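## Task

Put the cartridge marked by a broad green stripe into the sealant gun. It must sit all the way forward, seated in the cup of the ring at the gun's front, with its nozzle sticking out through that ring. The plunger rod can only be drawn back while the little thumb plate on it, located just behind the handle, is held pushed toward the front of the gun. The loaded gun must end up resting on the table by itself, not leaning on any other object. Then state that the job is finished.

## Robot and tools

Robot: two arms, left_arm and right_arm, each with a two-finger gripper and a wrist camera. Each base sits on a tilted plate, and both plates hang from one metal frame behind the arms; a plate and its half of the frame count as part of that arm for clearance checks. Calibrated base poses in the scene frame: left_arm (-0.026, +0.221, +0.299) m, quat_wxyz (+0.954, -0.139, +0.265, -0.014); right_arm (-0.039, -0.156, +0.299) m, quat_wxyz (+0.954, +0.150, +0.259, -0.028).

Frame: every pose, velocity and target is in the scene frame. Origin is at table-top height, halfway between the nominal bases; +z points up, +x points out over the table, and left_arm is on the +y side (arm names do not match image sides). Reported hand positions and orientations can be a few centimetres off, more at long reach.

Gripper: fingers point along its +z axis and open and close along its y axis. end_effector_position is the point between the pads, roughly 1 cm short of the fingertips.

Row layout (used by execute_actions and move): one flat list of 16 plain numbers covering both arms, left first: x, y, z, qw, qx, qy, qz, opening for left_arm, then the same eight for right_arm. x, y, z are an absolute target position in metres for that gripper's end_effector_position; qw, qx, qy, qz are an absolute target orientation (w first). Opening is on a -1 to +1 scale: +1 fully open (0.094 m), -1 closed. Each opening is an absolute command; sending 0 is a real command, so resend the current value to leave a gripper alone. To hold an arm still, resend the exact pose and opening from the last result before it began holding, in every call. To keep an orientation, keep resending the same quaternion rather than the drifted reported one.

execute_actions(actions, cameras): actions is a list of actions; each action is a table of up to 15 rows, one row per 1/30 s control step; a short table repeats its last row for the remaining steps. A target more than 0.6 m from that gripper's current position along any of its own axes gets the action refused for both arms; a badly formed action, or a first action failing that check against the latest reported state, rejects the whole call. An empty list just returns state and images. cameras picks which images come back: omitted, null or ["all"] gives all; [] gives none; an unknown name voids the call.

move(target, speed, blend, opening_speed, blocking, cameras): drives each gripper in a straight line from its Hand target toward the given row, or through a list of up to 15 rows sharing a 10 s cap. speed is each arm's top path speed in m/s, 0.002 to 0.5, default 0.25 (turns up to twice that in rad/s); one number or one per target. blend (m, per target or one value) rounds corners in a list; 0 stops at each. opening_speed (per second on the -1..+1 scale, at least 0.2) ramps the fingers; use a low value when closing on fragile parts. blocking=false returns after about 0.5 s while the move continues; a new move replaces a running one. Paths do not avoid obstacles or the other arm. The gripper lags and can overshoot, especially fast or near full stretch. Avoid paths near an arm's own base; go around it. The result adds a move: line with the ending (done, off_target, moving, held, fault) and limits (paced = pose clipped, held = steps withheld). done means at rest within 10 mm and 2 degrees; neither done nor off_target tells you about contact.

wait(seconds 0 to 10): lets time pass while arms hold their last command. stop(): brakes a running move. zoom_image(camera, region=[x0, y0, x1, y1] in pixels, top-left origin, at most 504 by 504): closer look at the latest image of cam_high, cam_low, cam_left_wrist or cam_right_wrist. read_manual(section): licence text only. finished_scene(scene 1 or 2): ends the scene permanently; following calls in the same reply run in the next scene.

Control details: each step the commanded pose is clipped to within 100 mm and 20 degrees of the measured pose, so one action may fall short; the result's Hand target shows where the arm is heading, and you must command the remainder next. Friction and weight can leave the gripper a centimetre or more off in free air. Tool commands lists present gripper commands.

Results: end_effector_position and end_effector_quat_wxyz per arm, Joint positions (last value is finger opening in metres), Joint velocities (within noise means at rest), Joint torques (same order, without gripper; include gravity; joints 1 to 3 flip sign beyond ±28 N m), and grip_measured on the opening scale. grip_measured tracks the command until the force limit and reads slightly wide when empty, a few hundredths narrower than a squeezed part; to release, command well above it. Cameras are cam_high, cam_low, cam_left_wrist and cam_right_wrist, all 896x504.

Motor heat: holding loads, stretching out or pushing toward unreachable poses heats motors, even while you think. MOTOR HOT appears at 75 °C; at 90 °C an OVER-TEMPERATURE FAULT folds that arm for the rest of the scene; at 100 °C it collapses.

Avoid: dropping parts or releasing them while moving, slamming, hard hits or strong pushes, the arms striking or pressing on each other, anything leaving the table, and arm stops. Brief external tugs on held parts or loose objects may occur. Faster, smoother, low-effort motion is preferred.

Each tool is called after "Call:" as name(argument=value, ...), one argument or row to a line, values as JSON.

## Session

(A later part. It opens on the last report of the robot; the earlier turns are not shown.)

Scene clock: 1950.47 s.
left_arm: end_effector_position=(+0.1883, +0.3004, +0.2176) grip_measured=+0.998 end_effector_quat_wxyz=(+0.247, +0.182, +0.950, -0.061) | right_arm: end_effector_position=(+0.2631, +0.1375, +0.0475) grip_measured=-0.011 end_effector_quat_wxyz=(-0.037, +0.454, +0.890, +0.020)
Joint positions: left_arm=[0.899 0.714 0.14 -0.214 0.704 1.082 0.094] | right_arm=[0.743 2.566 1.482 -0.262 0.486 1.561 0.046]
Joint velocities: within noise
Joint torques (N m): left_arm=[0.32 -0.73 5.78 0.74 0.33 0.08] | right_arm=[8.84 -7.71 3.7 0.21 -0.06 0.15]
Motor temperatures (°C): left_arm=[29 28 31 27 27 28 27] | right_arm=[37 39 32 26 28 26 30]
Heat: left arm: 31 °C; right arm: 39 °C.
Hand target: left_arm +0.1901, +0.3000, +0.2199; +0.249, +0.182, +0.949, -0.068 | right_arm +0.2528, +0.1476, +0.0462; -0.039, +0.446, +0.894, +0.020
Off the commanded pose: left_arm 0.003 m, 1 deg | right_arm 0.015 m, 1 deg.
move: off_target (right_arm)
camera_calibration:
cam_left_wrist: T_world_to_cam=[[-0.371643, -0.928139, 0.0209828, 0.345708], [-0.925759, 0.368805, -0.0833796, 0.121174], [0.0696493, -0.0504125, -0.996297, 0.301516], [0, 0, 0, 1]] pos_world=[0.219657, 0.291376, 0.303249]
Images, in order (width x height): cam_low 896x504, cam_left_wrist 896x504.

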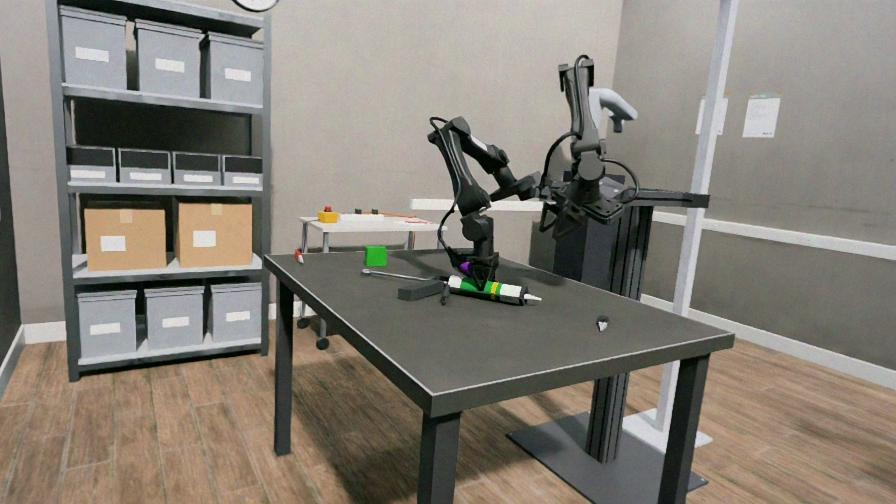

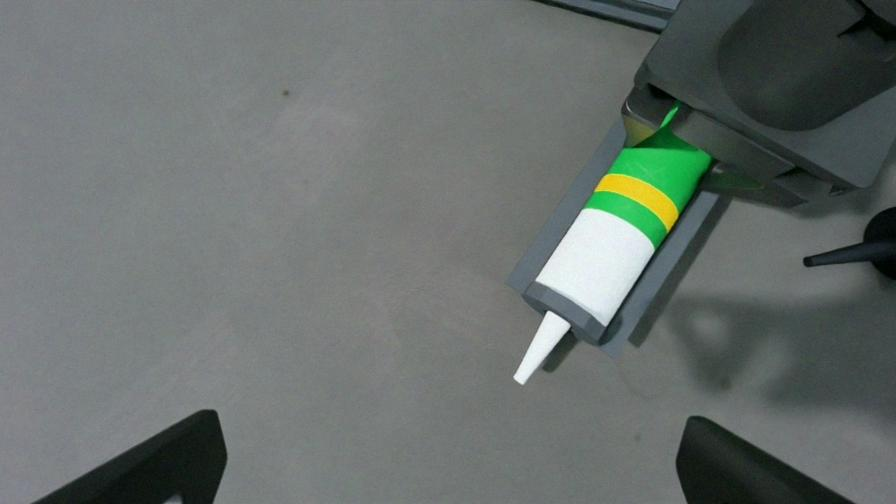

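Call:
move(
  target=[
    [0.19, 0.30, 0.22, 0.2447, 0.1794, 0.9330, -0.0670, 1, 0.2490, 0.1550, 0.0460, -0.0390, 0.4458, 0.8941, 0.0195, -0.3],
  ],
  speed=[0.03],
  cameras=["cam_left_wrist","cam_low"],
)

Call:
zoom_image(
  camera="cam_left_wrist",
  region=[500, 180, 740, 390],
)

Scene clock: 1955.40 s.
left_arm: end_effector_position=(+0.1882, +0.3003, +0.2176) grip_measured=+0.998 end_effector_quat_wxyz=(+0.247, +0.182, +0.950, -0.061) | right_arm: end_effector_position=(+0.2626, +0.1389, +0.0475) grip_measured=-0.011 end_effector_quat_wxyz=(-0.031, +0.456, +0.889, +0.014)
Joint positions: left_arm=[0.899 0.714 0.14 -0.214 0.704 1.082 0.094] | right_arm=[0.752 2.577 1.499 -0.279 0.505 1.579 0.046]
Joint velocities: within noise
Joint torques (N m): left_arm=[0.36 -0.53 5.86 0.74 0.35 0.12] | right_arm=[9.4 -7.34 3.63 0.26 -0.18 0.14]
Motor temperatures (°C): left_arm=[29 28 31 27 27 28 27] | right_arm=[37 39 32 26 28 26 31]
Heat: left arm: 31 °C; right arm: 39 °C.
Hand target: left_arm +0.1901, +0.3000, +0.2199; +0.249, +0.182, +0.949, -0.068 | right_arm +0.2487, +0.1541, +0.0464; -0.039, +0.446, +0.894, +0.019
Off the commanded pose: left_arm 0.003 m, 1 deg | right_arm 0.021 m, 2 deg.
move: off_target (right_arm)
camera_calibration:
cam_left_wrist: T_world_to_cam=[[-0.371559, -0.928165, 0.0213271, 0.345556], [-0.925812, 0.368704, -0.0832392, 0.12115], [0.0693963, -0.0506731, -0.996301, 0.301628], [0, 0, 0, 1]] pos_world=[0.219624, 0.291349, 0.303227]
Images, in order (width x height): cam_low 896x504, cam_left_wrist 896x504.

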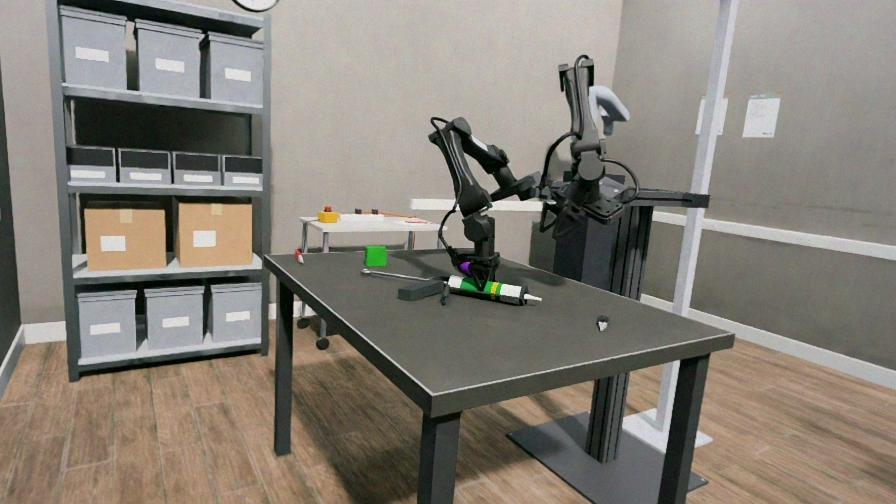

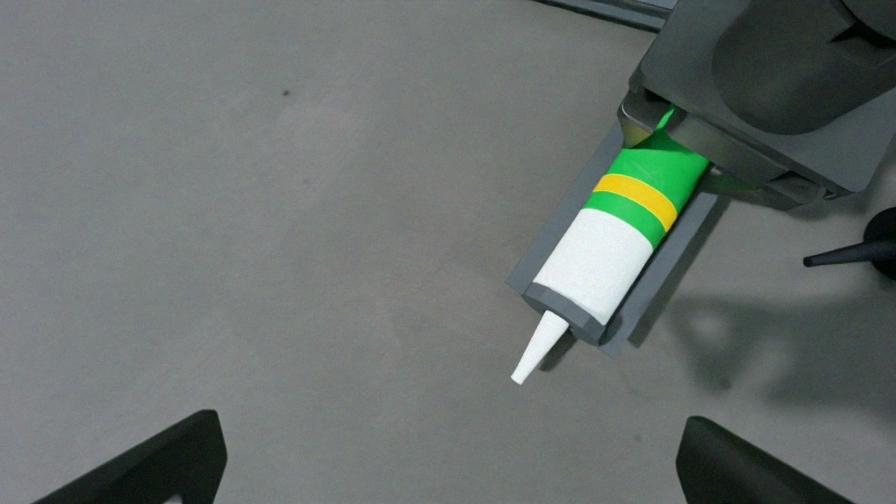

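Scaled by 2.100.

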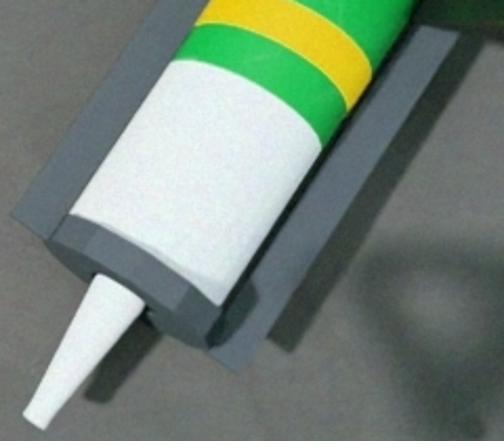

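Call:
move(
  target=[
    [0.19, 0.30, 0.22, 0.2447, 0.1794, 0.9330, -0.0670, 1, 0.2540, 0.1490, 0.0540, -0.0390, 0.4458, 0.8941, 0.0195, -0.3],
  ],
  speed=[0.03],
  cameras=["cam_left_wrist","cam_low"],
)

Call:
zoom_image(
  camera="cam_left_wrist",
  region=[500, 180, 740, 390],
)

Call:
zoom_image(
  camera="cam_low",
  region=[430, 240, 550, 310],
)

Scene clock: 1967.50 s.
left_arm: end_effector_position=(+0.1882, +0.3003, +0.2176) grip_measured=+0.998 end_effector_quat_wxyz=(+0.247, +0.182, +0.950, -0.061) | right_arm: end_effector_position=(+0.2626, +0.1389, +0.0475) grip_measured=-0.011 end_effector_quat_wxyz=(-0.031, +0.456, +0.889, +0.014)
Joint positions: left_arm=[0.899 0.714 0.14 -0.214 0.704 1.082 0.094] | right_arm=[0.752 2.578 1.5 -0.281 0.505 1.58 0.046]
Joint velocities: within noise
Joint torques (N m): left_arm=[0.28 -0.69 5.72 0.77 0.35 0.08] | right_arm=[8.96 -9.81 2.1 0.11 -0.22 0.07]
Motor temperatures (°C): left_arm=[29 28 31 27 27 28 27] | right_arm=[38 38 32 26 28 26 31]
Heat: left arm: 31 °C; right arm: 38 °C.
Hand target: left_arm +0.1901, +0.3000, +0.2199; +0.249, +0.182, +0.949, -0.068 | right_arm +0.2540, +0.1487, +0.0538; -0.039, +0.446, +0.894, +0.019
Off the commanded pose: left_arm 0.003 m, 1 deg | right_arm 0.015 m, 2 deg.
move: off_target (right_arm)
camera_calibration:
cam_left_wrist: T_world_to_cam=[[-0.371559, -0.928165, 0.0213271, 0.345556], [-0.925812, 0.368704, -0.0832392, 0.12115], [0.0693963, -0.0506731, -0.996301, 0.301628], [0, 0, 0, 1]] pos_world=[0.219624, 0.291349, 0.303227]
Images, in order (width x height): cam_low 896x504, cam_left_wrist 896x504.

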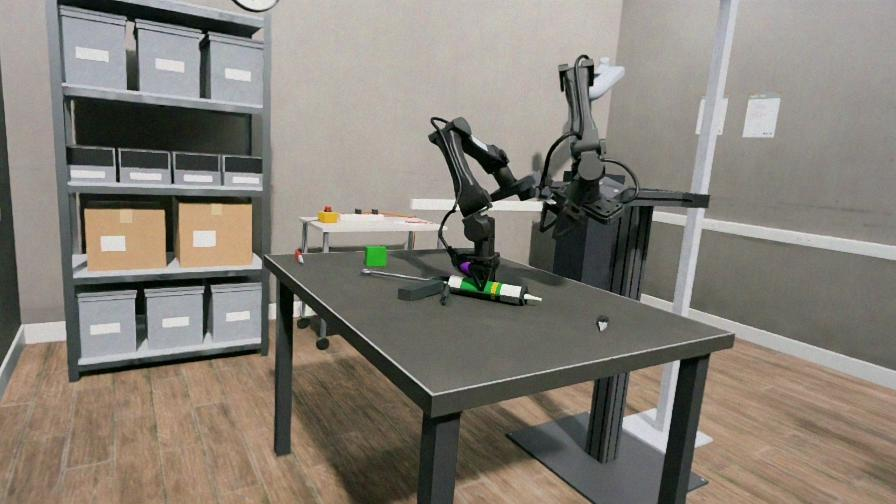

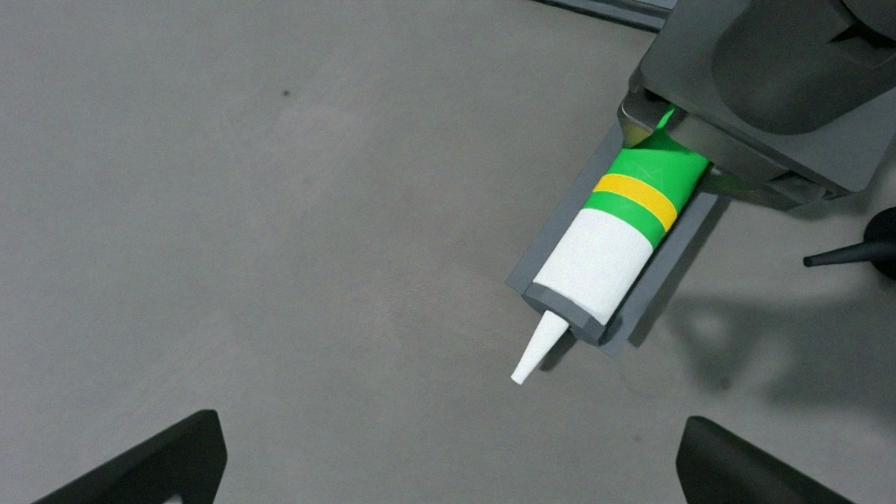

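Scaled by 2.100.

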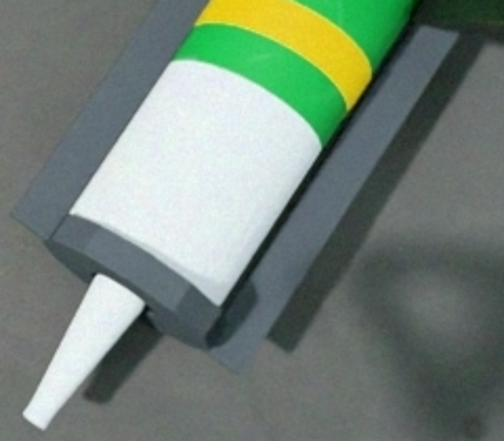

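Scaled by 4.200.

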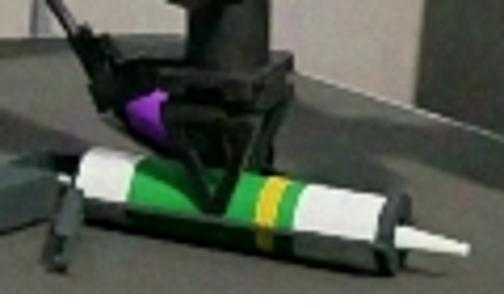

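Call:
move(
  target=[
    [0.19, 0.30, 0.22, 0.2447, 0.1794, 0.9330, -0.0670, 1, 0.2500, 0.1590, 0.0530, -0.0390, 0.4458, 0.8941, 0.0195, -0.3],
  ],
  speed=[0.02],
  cameras=["cam_left_wrist","cam_low"],
)

Call:
zoom_image(
  camera="cam_left_wrist",
  region=[500, 180, 740, 390],
)

Scene clock: 1975.73 s.
left_arm: end_effector_position=(+0.1882, +0.3003, +0.2176) grip_measured=+0.998 end_effector_quat_wxyz=(+0.247, +0.182, +0.950, -0.061) | right_arm: end_effector_position=(+0.2621, +0.1397, +0.0478) grip_measured=-0.011 end_effector_quat_wxyz=(-0.031, +0.460, +0.887, +0.011)
Joint positions: left_arm=[0.899 0.714 0.14 -0.214 0.704 1.082 0.094] | right_arm=[0.755 2.582 1.51 -0.293 0.507 1.595 0.046]
Joint velocities: within noise
Joint torques (N m): left_arm=[0.43 -0.66 5.7 0.76 0.37 0.07] | right_arm=[10.51 -8.16 4.15 0.11 -0.19 0.11]
Motor temperatures (°C): left_arm=[29 28 31 27 27 28 27] | right_arm=[39 38 32 26 28 26 31]
Heat: left arm: 31 °C; right arm: 39 °C.
Hand target: left_arm +0.1901, +0.3000, +0.2199; +0.249, +0.182, +0.949, -0.068 | right_arm +0.2497, +0.1582, +0.0532; -0.039, +0.446, +0.894, +0.020
Off the commanded pose: left_arm 0.003 m, 1 deg | right_arm 0.023 m, 2 deg.
move: off_target (right_arm)
camera_calibration:
cam_left_wrist: T_world_to_cam=[[-0.371559, -0.928165, 0.0213271, 0.345556], [-0.925812, 0.368704, -0.0832392, 0.12115], [0.0693963, -0.0506731, -0.996301, 0.301628], [0, 0, 0, 1]] pos_world=[0.219624, 0.291349, 0.303227]
Images, in order (width x height): cam_low 896x504, cam_left_wrist 896x504.

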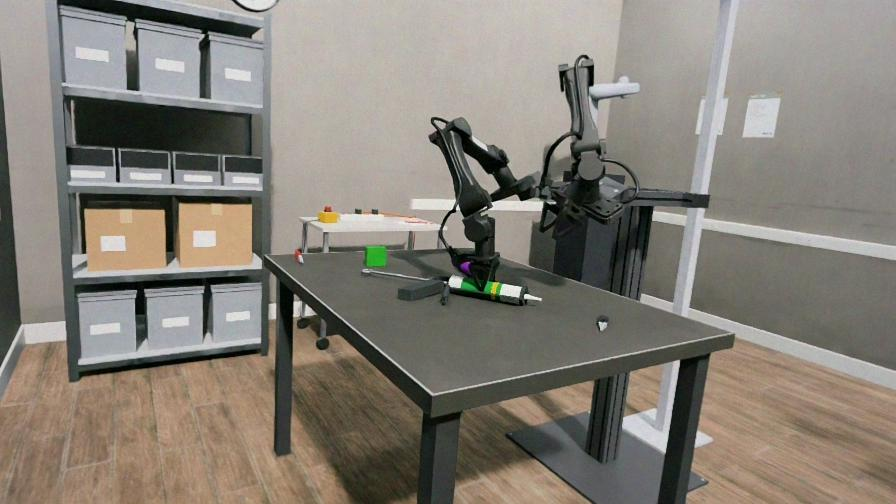

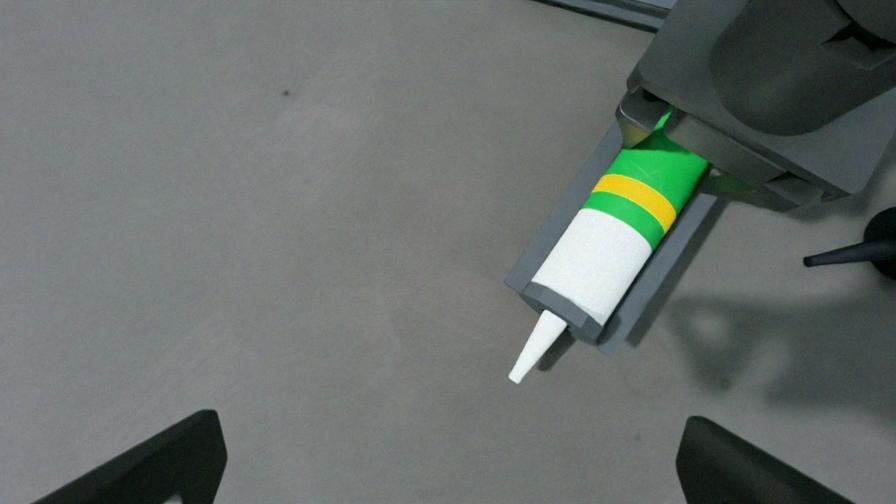

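Scaled by 2.100.

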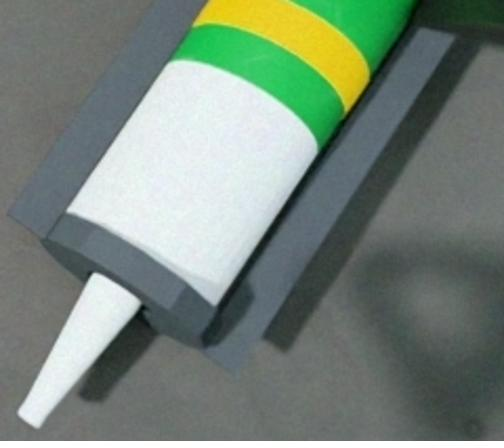

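Call:
move(
  target=[
    [0.19, 0.30, 0.22, 0.2447, 0.1794, 0.9330, -0.0670, 1, 0.2600, 0.1410, 0.0480, -0.0390, 0.4458, 0.8941, 0.0195, -0.3],
    [0.19, 0.30, 0.22, 0.2447, 0.1794, 0.9330, -0.0670, 1, 0.2600, 0.1410, 0.0480, -0.0390, 0.4458, 0.8941, 0.0195, 0.4],
    [0.19, 0.30, 0.22, 0.2447, 0.1794, 0.9330, -0.0670, 1, 0.2600, 0.1400, 0.130, -0.0390, 0.4458, 0.8941, 0.0195, 0.4],
    [0.19, 0.30, 0.22, 0.2447, 0.1794, 0.9330, -0.0670, 1, 0.30, 0.03, 0.22, -0.0390, 0.4458, 0.8941, 0.0195, 0.4],
  ],
  speed=[0.03, 0.05, 0.06, 0.2],
  opening_speed=0.5,
)

Call:
zoom_image(
  camera="cam_right_wrist",
  region=[330, 370, 490, 500],
)

Call:
zoom_image(
  camera="cam_right_wrist",
  region=[320, 20, 500, 200],
)

Call:
zoom_image(
  camera="cam_left_wrist",
  region=[500, 180, 740, 390],
)

Scene clock: 1992.83 s.
left_arm: end_effector_position=(+0.1882, +0.3003, +0.2176) grip_measured=+0.998 end_effector_quat_wxyz=(+0.247, +0.182, +0.950, -0.061) | right_arm: end_effector_position=(+0.3051, +0.0342, +0.2177) grip_measured=+0.398 end_effector_quat_wxyz=(-0.034, +0.452, +0.891, +0.023)
Joint positions: left_arm=[0.899 0.714 0.14 -0.214 0.704 1.082 0.094] | right_arm=[0.745 1.909 1.248 -0.678 0.488 1.555 0.066]
Joint velocities: within noise
Joint torques (N m): left_arm=[0.34 -0.72 5.76 0.75 0.31 0.05] | right_arm=[5 -9.48 2.55 0.12 -0.1 -0.07]
Motor temperatures (°C): left_arm=[29 28 31 27 27 28 27] | right_arm=[39 38 32 26 28 26 31]
Heat: left arm: 31 °C; right arm: 39 °C.
Hand target: left_arm +0.1901, +0.3000, +0.2199; +0.249, +0.182, +0.949, -0.068 | right_arm +0.3001, +0.0300, +0.2198; -0.039, +0.446, +0.894, +0.019
Off the commanded pose: left_arm 0.003 m, 1 deg | right_arm 0.007 m, 1 deg.
move: done
camera_calibration:
cam_left_wrist: T_world_to_cam=[[-0.371559, -0.928165, 0.0213271, 0.345556], [-0.925812, 0.368704, -0.0832392, 0.12115], [0.0693963, -0.0506731, -0.996301, 0.301628], [0, 0, 0, 1]] pos_world=[0.219624, 0.291349, 0.303227]
cam_right_wrist: T_world_to_cam=[[-0.811163, -0.584776, -0.00720273, 0.268947], [-0.508809, 0.699608, 0.501659, 0.0600243], [-0.288319, 0.410592, -0.865035, 0.34944], [0, 0, 0, 1]] pos_world=[0.349451, -0.0281973, 0.274104]

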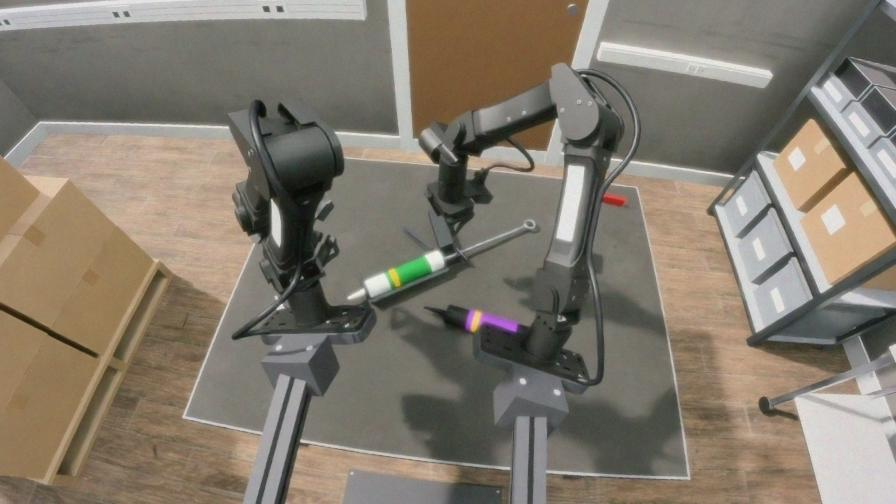

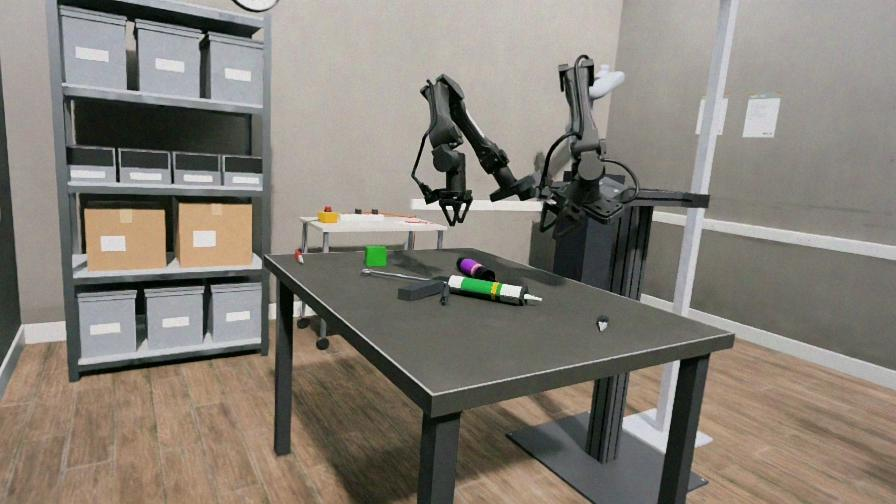

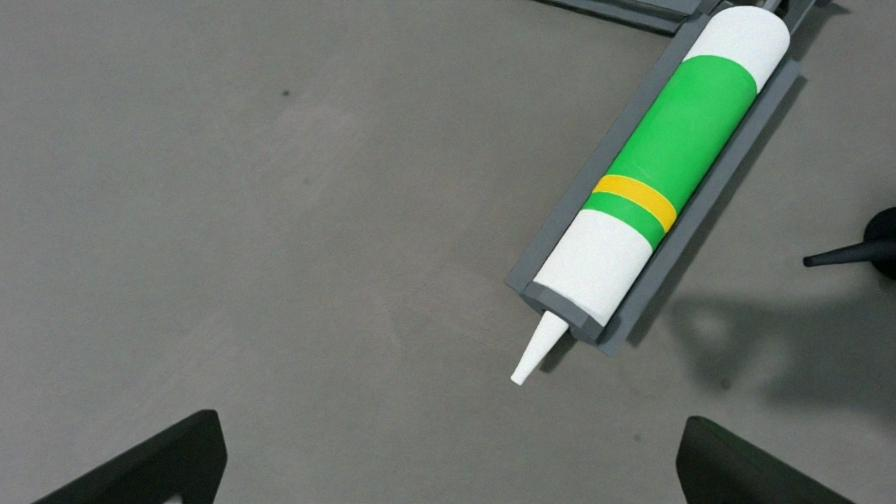

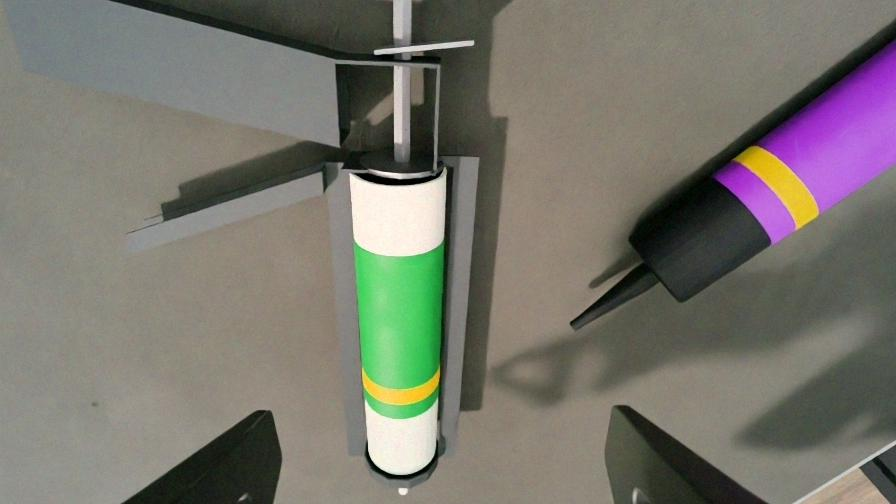

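Scaled by 3.150.

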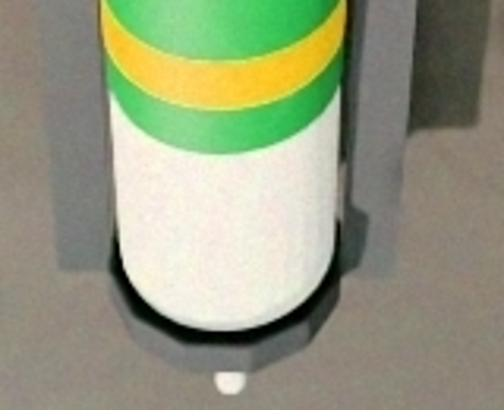

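Scaled by 2.800.

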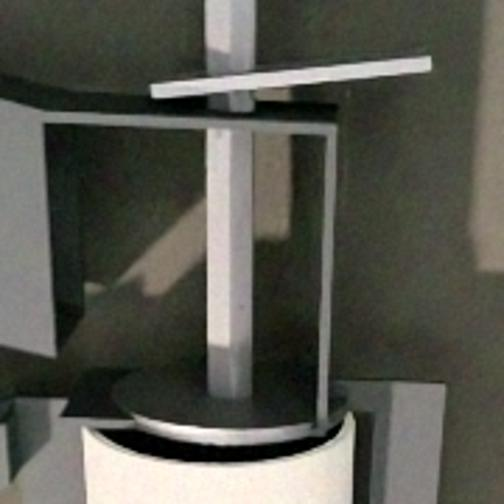

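Scaled by 2.100.

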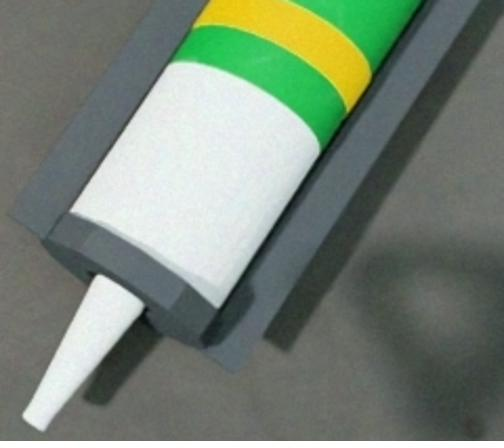

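Call:
move(
  target=[
    [0.19, 0.30, 0.22, 0.2447, 0.1794, 0.9330, -0.0670, 1, 0.455, -0.18, 0.20, -0.1928, 0.4432, 0.8699, 0.0982, 0.4],
  ],
  speed=[0.2],
)

Scene clock: 2045.43 s.
left_arm: end_effector_position=(+0.1882, +0.3003, +0.2176) grip_measured=+0.998 end_effector_quat_wxyz=(+0.247, +0.182, +0.950, -0.061) | right_arm: end_effector_position=(+0.4546, -0.1875, +0.2051) grip_measured=+0.398 end_effector_quat_wxyz=(-0.184, +0.450, +0.869, +0.094)
Joint positions: left_arm=[0.899 0.714 0.14 -0.214 0.704 1.082 0.094] | right_arm=[0.003 2.154 2.205 -1.353 -0.034 0.858 0.066]
Joint velocities: within noise
Joint torques (N m): left_arm=[0.38 -0.64 5.74 0.74 0.35 0.07] | right_arm=[3.79 -10.86 7.21 -0.31 -0.31 -0.07]
Motor temperatures (°C): left_arm=[29 28 31 27 27 28 27] | right_arm=[36 37 32 26 28 26 29]
Heat: left arm: 31 °C; right arm: 37 °C.
Hand target: left_arm +0.1901, +0.3000, +0.2199; +0.249, +0.182, +0.949, -0.068 | right_arm +0.4548, -0.1800, +0.2001; -0.192, +0.443, +0.870, +0.098
Off the commanded pose: left_arm 0.003 m, 1 deg | right_arm 0.009 m, 1 deg.
move: done
camera_calibration:
cam_left_wrist: T_world_to_cam=[[-0.371559, -0.928165, 0.0213271, 0.345556], [-0.925812, 0.368704, -0.0832392, 0.12115], [0.0693963, -0.0506731, -0.996301, 0.301628], [0, 0, 0, 1]] pos_world=[0.219624, 0.291349, 0.303227]
cam_right_wrist: T_world_to_cam=[[-0.820519, -0.571573, 0.00723371, 0.264281], [-0.368989, 0.539281, 0.756983, 0.151568], [-0.436572, 0.61845, -0.653394, 0.535617], [0, 0, 0, 1]] pos_world=[0.50661, -0.261933, 0.233323]

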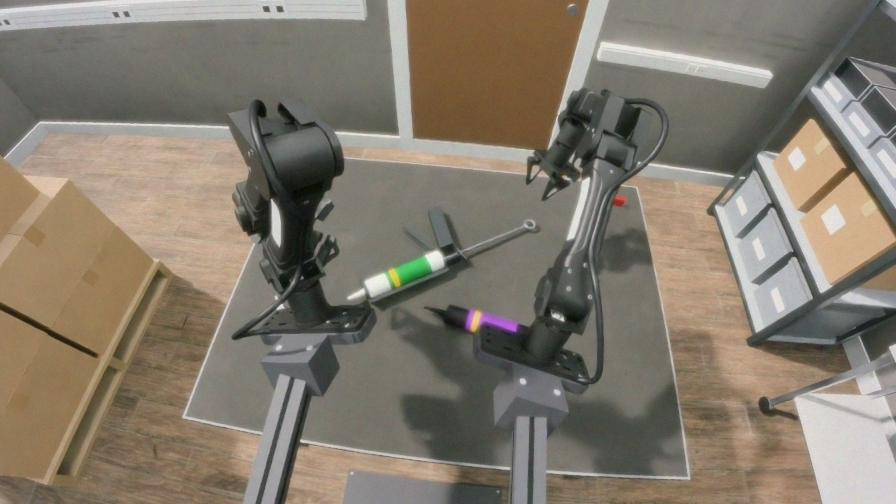

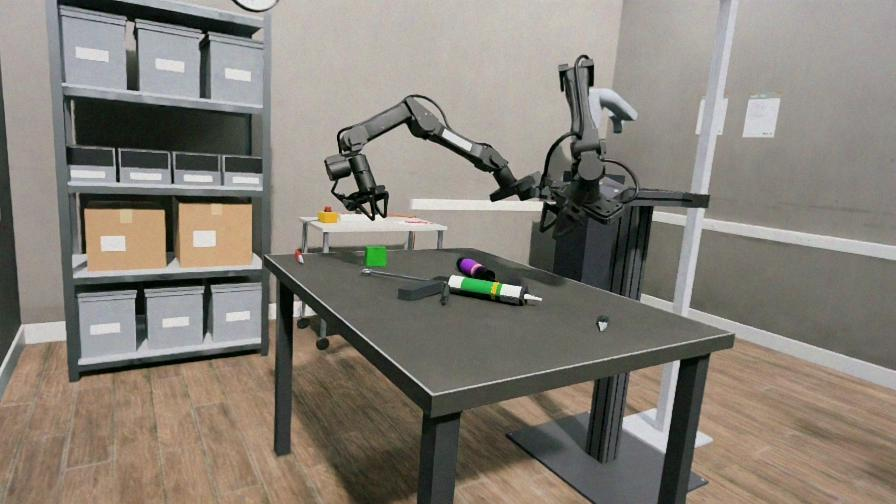

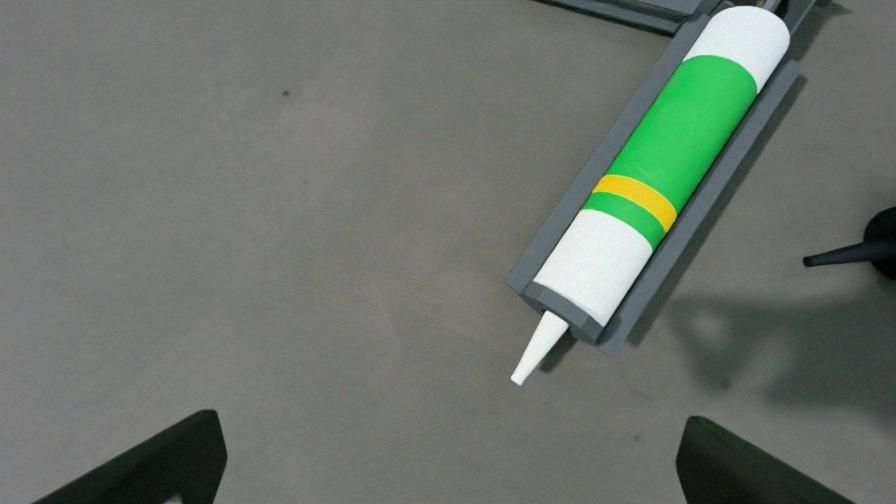

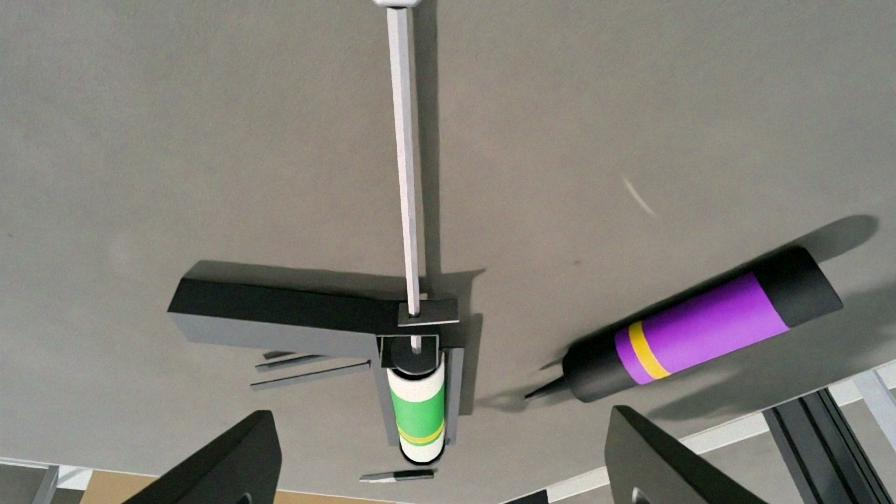

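Call:
move(
  target=[
    [0.27, 0.24, 0.23, 0.1286, -0.1678, 0.9771, 0.0221, 0.2, 0.484, -0.200, 0.10, -0.1928, 0.4432, 0.8699, 0.0982, 0.2],
    [0.37, 0.09, 0.17, 0.1286, -0.1678, 0.9771, 0.0221, 0.2, 0.489, -0.206, 0.09, -0.1928, 0.4432, 0.8699, 0.0982, 0.2],
  ],
  speed=[0.15],
  blend=[0.02,0],
)

speed must be one number or one for each of the 2 targets, got a list of 1; nothing of the call was run

Call:
move(
  target=[
    [0.27, 0.24, 0.23, 0.1286, -0.1678, 0.9771, 0.0221, 0.2, 0.484, -0.200, 0.10, -0.1928, 0.4432, 0.8699, 0.0982, 0.2],
    [0.37, 0.09, 0.17, 0.1286, -0.1678, 0.9771, 0.0221, 0.2, 0.489, -0.206, 0.09, -0.1928, 0.4432, 0.8699, 0.0982, 0.2],
  ],
  speed=0.15,
  blend=[0.02,0],
)

Scene clock: 2066.60 s.
left_arm: end_effector_position=(+0.3747, +0.0947, +0.1740) grip_measured=+0.202 end_effector_quat_wxyz=(+0.136, -0.175, +0.975, +0.015) | right_arm: end_effector_position=(+0.4882, -0.2070, +0.1004) grip_measured=+0.202 end_effector_quat_wxyz=(-0.170, +0.448, +0.872, +0.101)
Joint positions: left_arm=[-0.509 1.813 1.009 -0.15 -0.672 -0.656 0.056] | right_arm=[-0.083 2.657 2.842 -1.464 -0.059 0.765 0.056]
Joint velocities: within noise
Joint torques (N m): left_arm=[-5.5 -6.3 5 0.77 -0.23 -0.14] | right_arm=[2.74 -11.63 7.41 -0.19 -0.28 -0.04]
Motor temperatures (°C): left_arm=[29 28 31 28 27 28 27] | right_arm=[36 41 33 27 28 26 29]
Heat: left arm: 31 °C; right arm: 41 °C.
Hand target: left_arm +0.3700, +0.0902, +0.1701; +0.129, -0.168, +0.977, +0.022 | right_arm +0.4880, -0.2058, +0.0903; -0.170, +0.448, +0.871, +0.105
Off the commanded pose: left_arm 0.008 m, 1 deg | right_arm 0.010 m, 3 deg.
elbow stopped short (right arm): the move would have taken joint 3 (elbow) straighter than the controller allows.
move: off_target (right_arm)
camera_calibration:
cam_left_wrist: T_world_to_cam=[[0.34758, -0.937568, 0.0123882, -0.0420735], [-0.926894, -0.341567, 0.155565, 0.392109], [-0.141621, -0.0655537, -0.987748, 0.313805], [0, 0, 0, 1]] pos_world=[0.422509, 0.115056, 0.249483]
cam_right_wrist: T_world_to_cam=[[-0.818629, -0.57407, -0.0170724, 0.28244], [-0.393424, 0.538875, 0.74487, 0.266828], [-0.418407, 0.616488, -0.666992, 0.486081], [0, 0, 0, 1]] pos_world=[0.53957, -0.28131, 0.130281]

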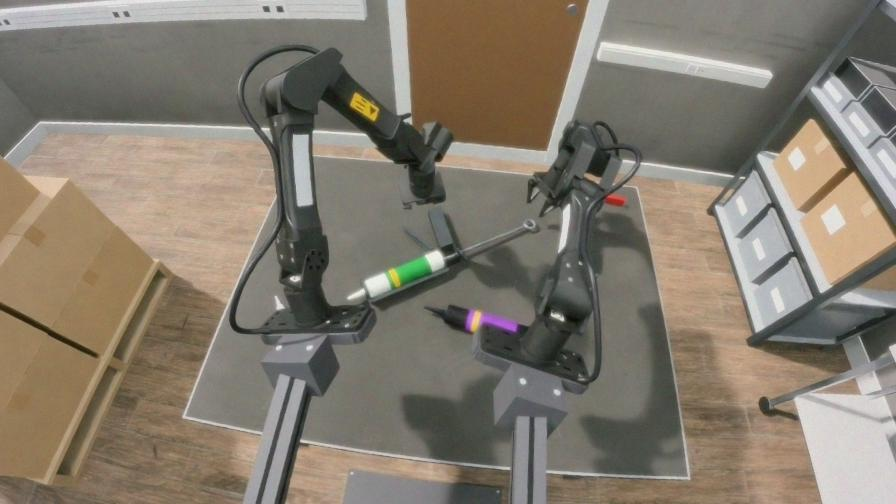

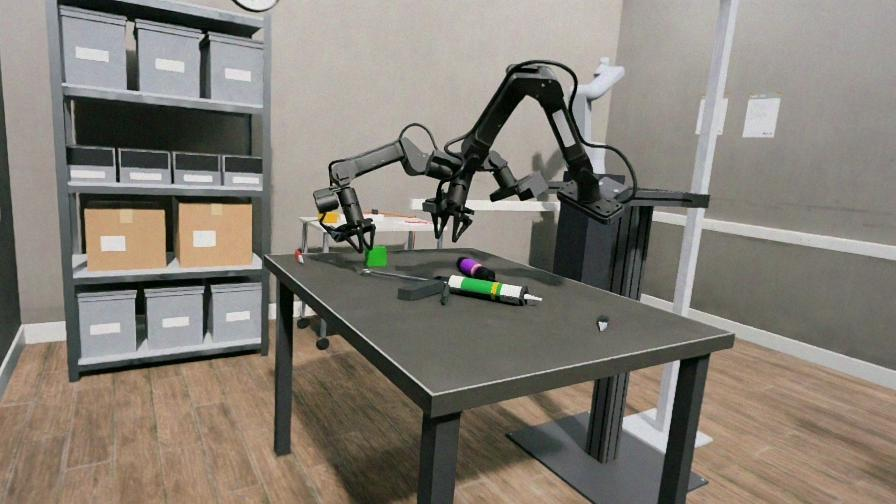

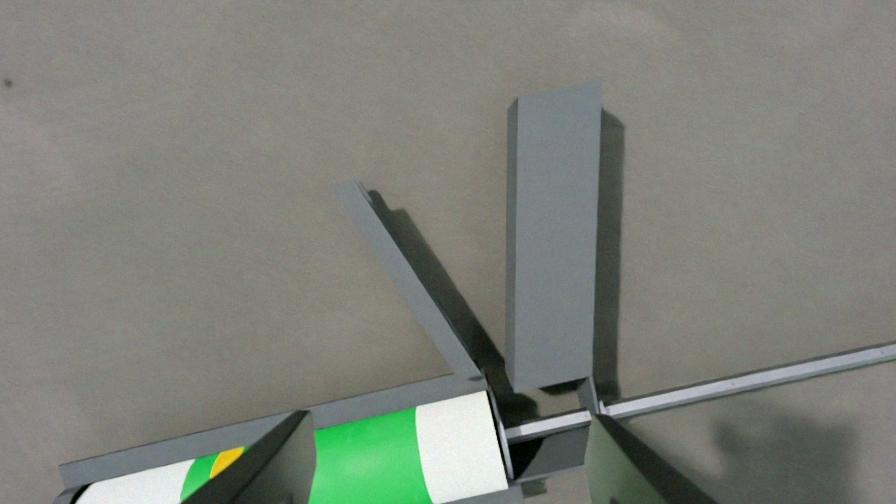

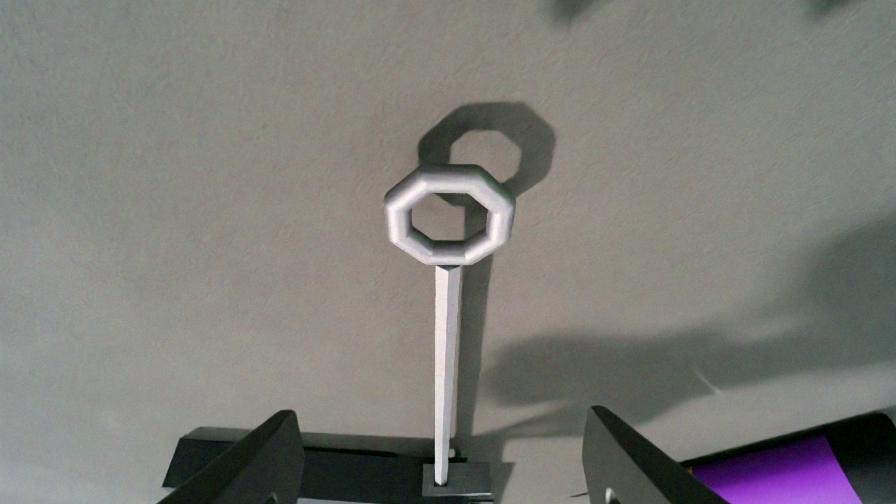

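Call:
move(
  target=[
    [0.400, 0.049, 0.08, 0.1286, -0.1678, 0.9771, 0.0221, 0.2, 0.486, -0.205, 0.13, 0, 0.4579, 0.8890, 0, 0.2],
  ],
  speed=0.12,
)

Scene clock: 2089.50 s.
left_arm: end_effector_position=(+0.4026, +0.0512, +0.0892) grip_measured=+0.202 end_effector_quat_wxyz=(+0.132, -0.174, +0.976, +0.019) | right_arm: end_effector_position=(+0.4770, -0.2041, +0.1123) grip_measured=+0.202 end_effector_quat_wxyz=(-0.021, +0.455, +0.890, -0.004)
Joint positions: left_arm=[-0.469 2.193 1.27 -0.019 -0.653 -0.62 0.056] | right_arm=[0.037 2.175 1.886 -0.786 0.286 0.855 0.056]
Joint velocities: within noise
Joint torques (N m): left_arm=[-5.42 -7.77 4.37 1.04 -0.08 0.1] | right_arm=[4.6 -16.06 3.37 0.29 0.14 0.09]
Motor temperatures (°C): left_arm=[30 29 31 28 27 28 27] | right_arm=[35 45 32 26 28 26 28]
Heat: left arm: 31 °C; right arm: 45 °C.
Hand target: left_arm +0.3999, +0.0491, +0.0803; +0.129, -0.168, +0.977, +0.022 | right_arm +0.4858, -0.2050, +0.1297; -0.001, +0.458, +0.889, +0.000
Off the commanded pose: left_arm 0.010 m, 1 deg | right_arm 0.020 m, 2 deg.
move: off_target (right_arm)
camera_calibration:
cam_left_wrist: T_world_to_cam=[[0.346954, -0.937879, 0.0023235, -0.0903749], [-0.925668, -0.342036, 0.16171, 0.415208], [-0.15087, -0.0582567, -0.986836, 0.234474], [0, 0, 0, 1]] pos_world=[0.451076, 0.070915, 0.164454]
cam_right_wrist: T_world_to_cam=[[-0.814917, -0.578874, 0.0285553, 0.267251], [-0.504068, 0.732202, 0.458035, 0.376362], [-0.286053, 0.358867, -0.888475, 0.396639], [0, 0, 0, 1]] pos_world=[0.52096, -0.263209, 0.172386]

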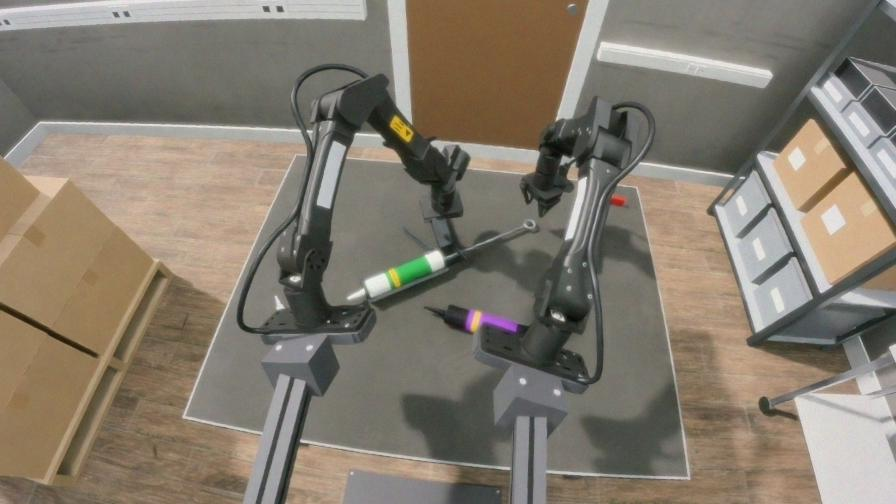

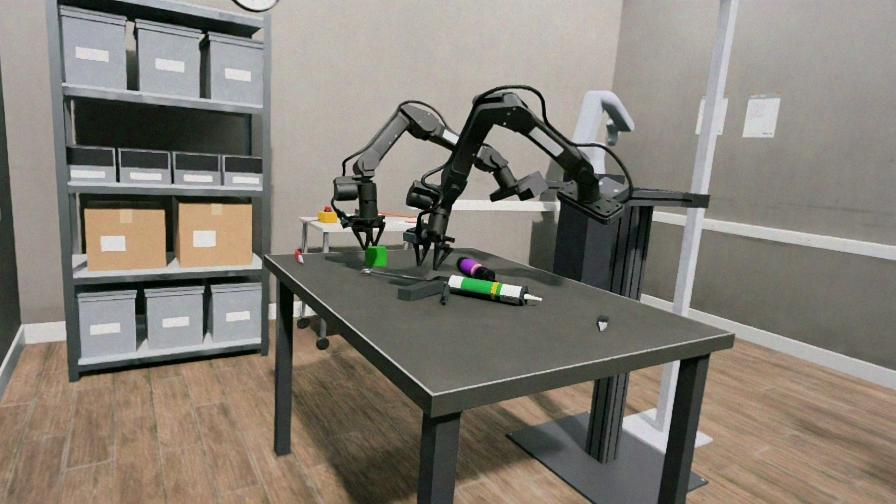

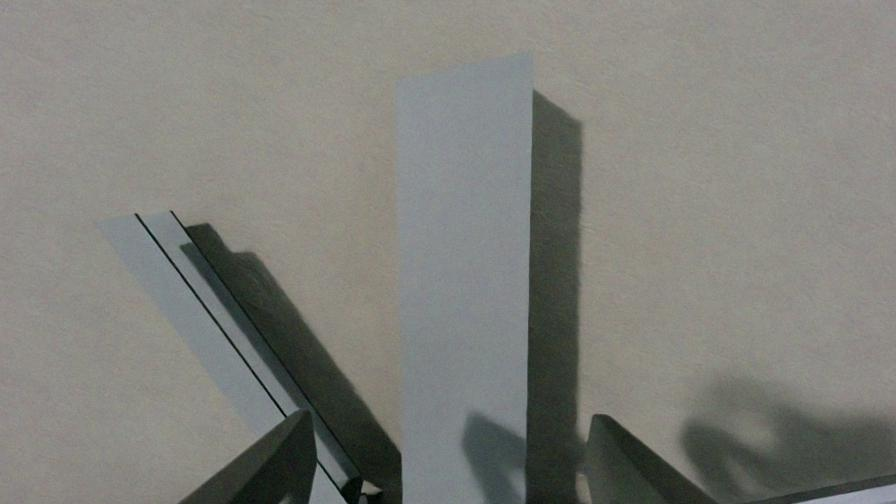

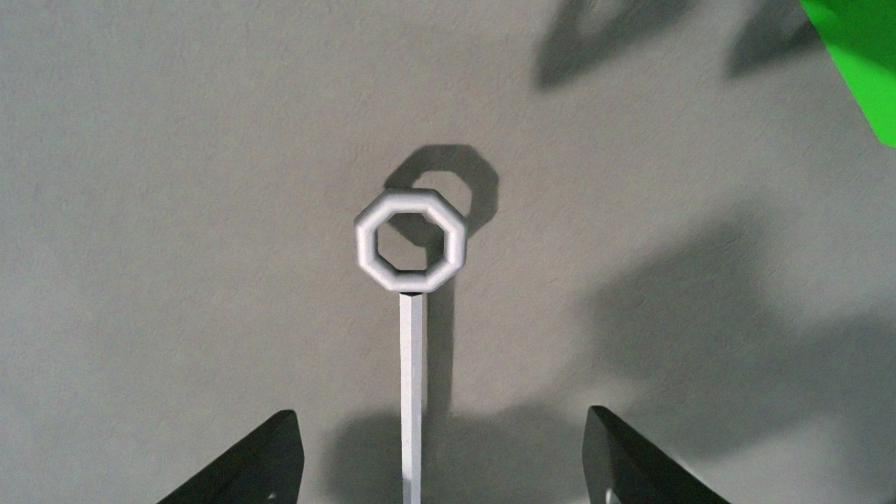

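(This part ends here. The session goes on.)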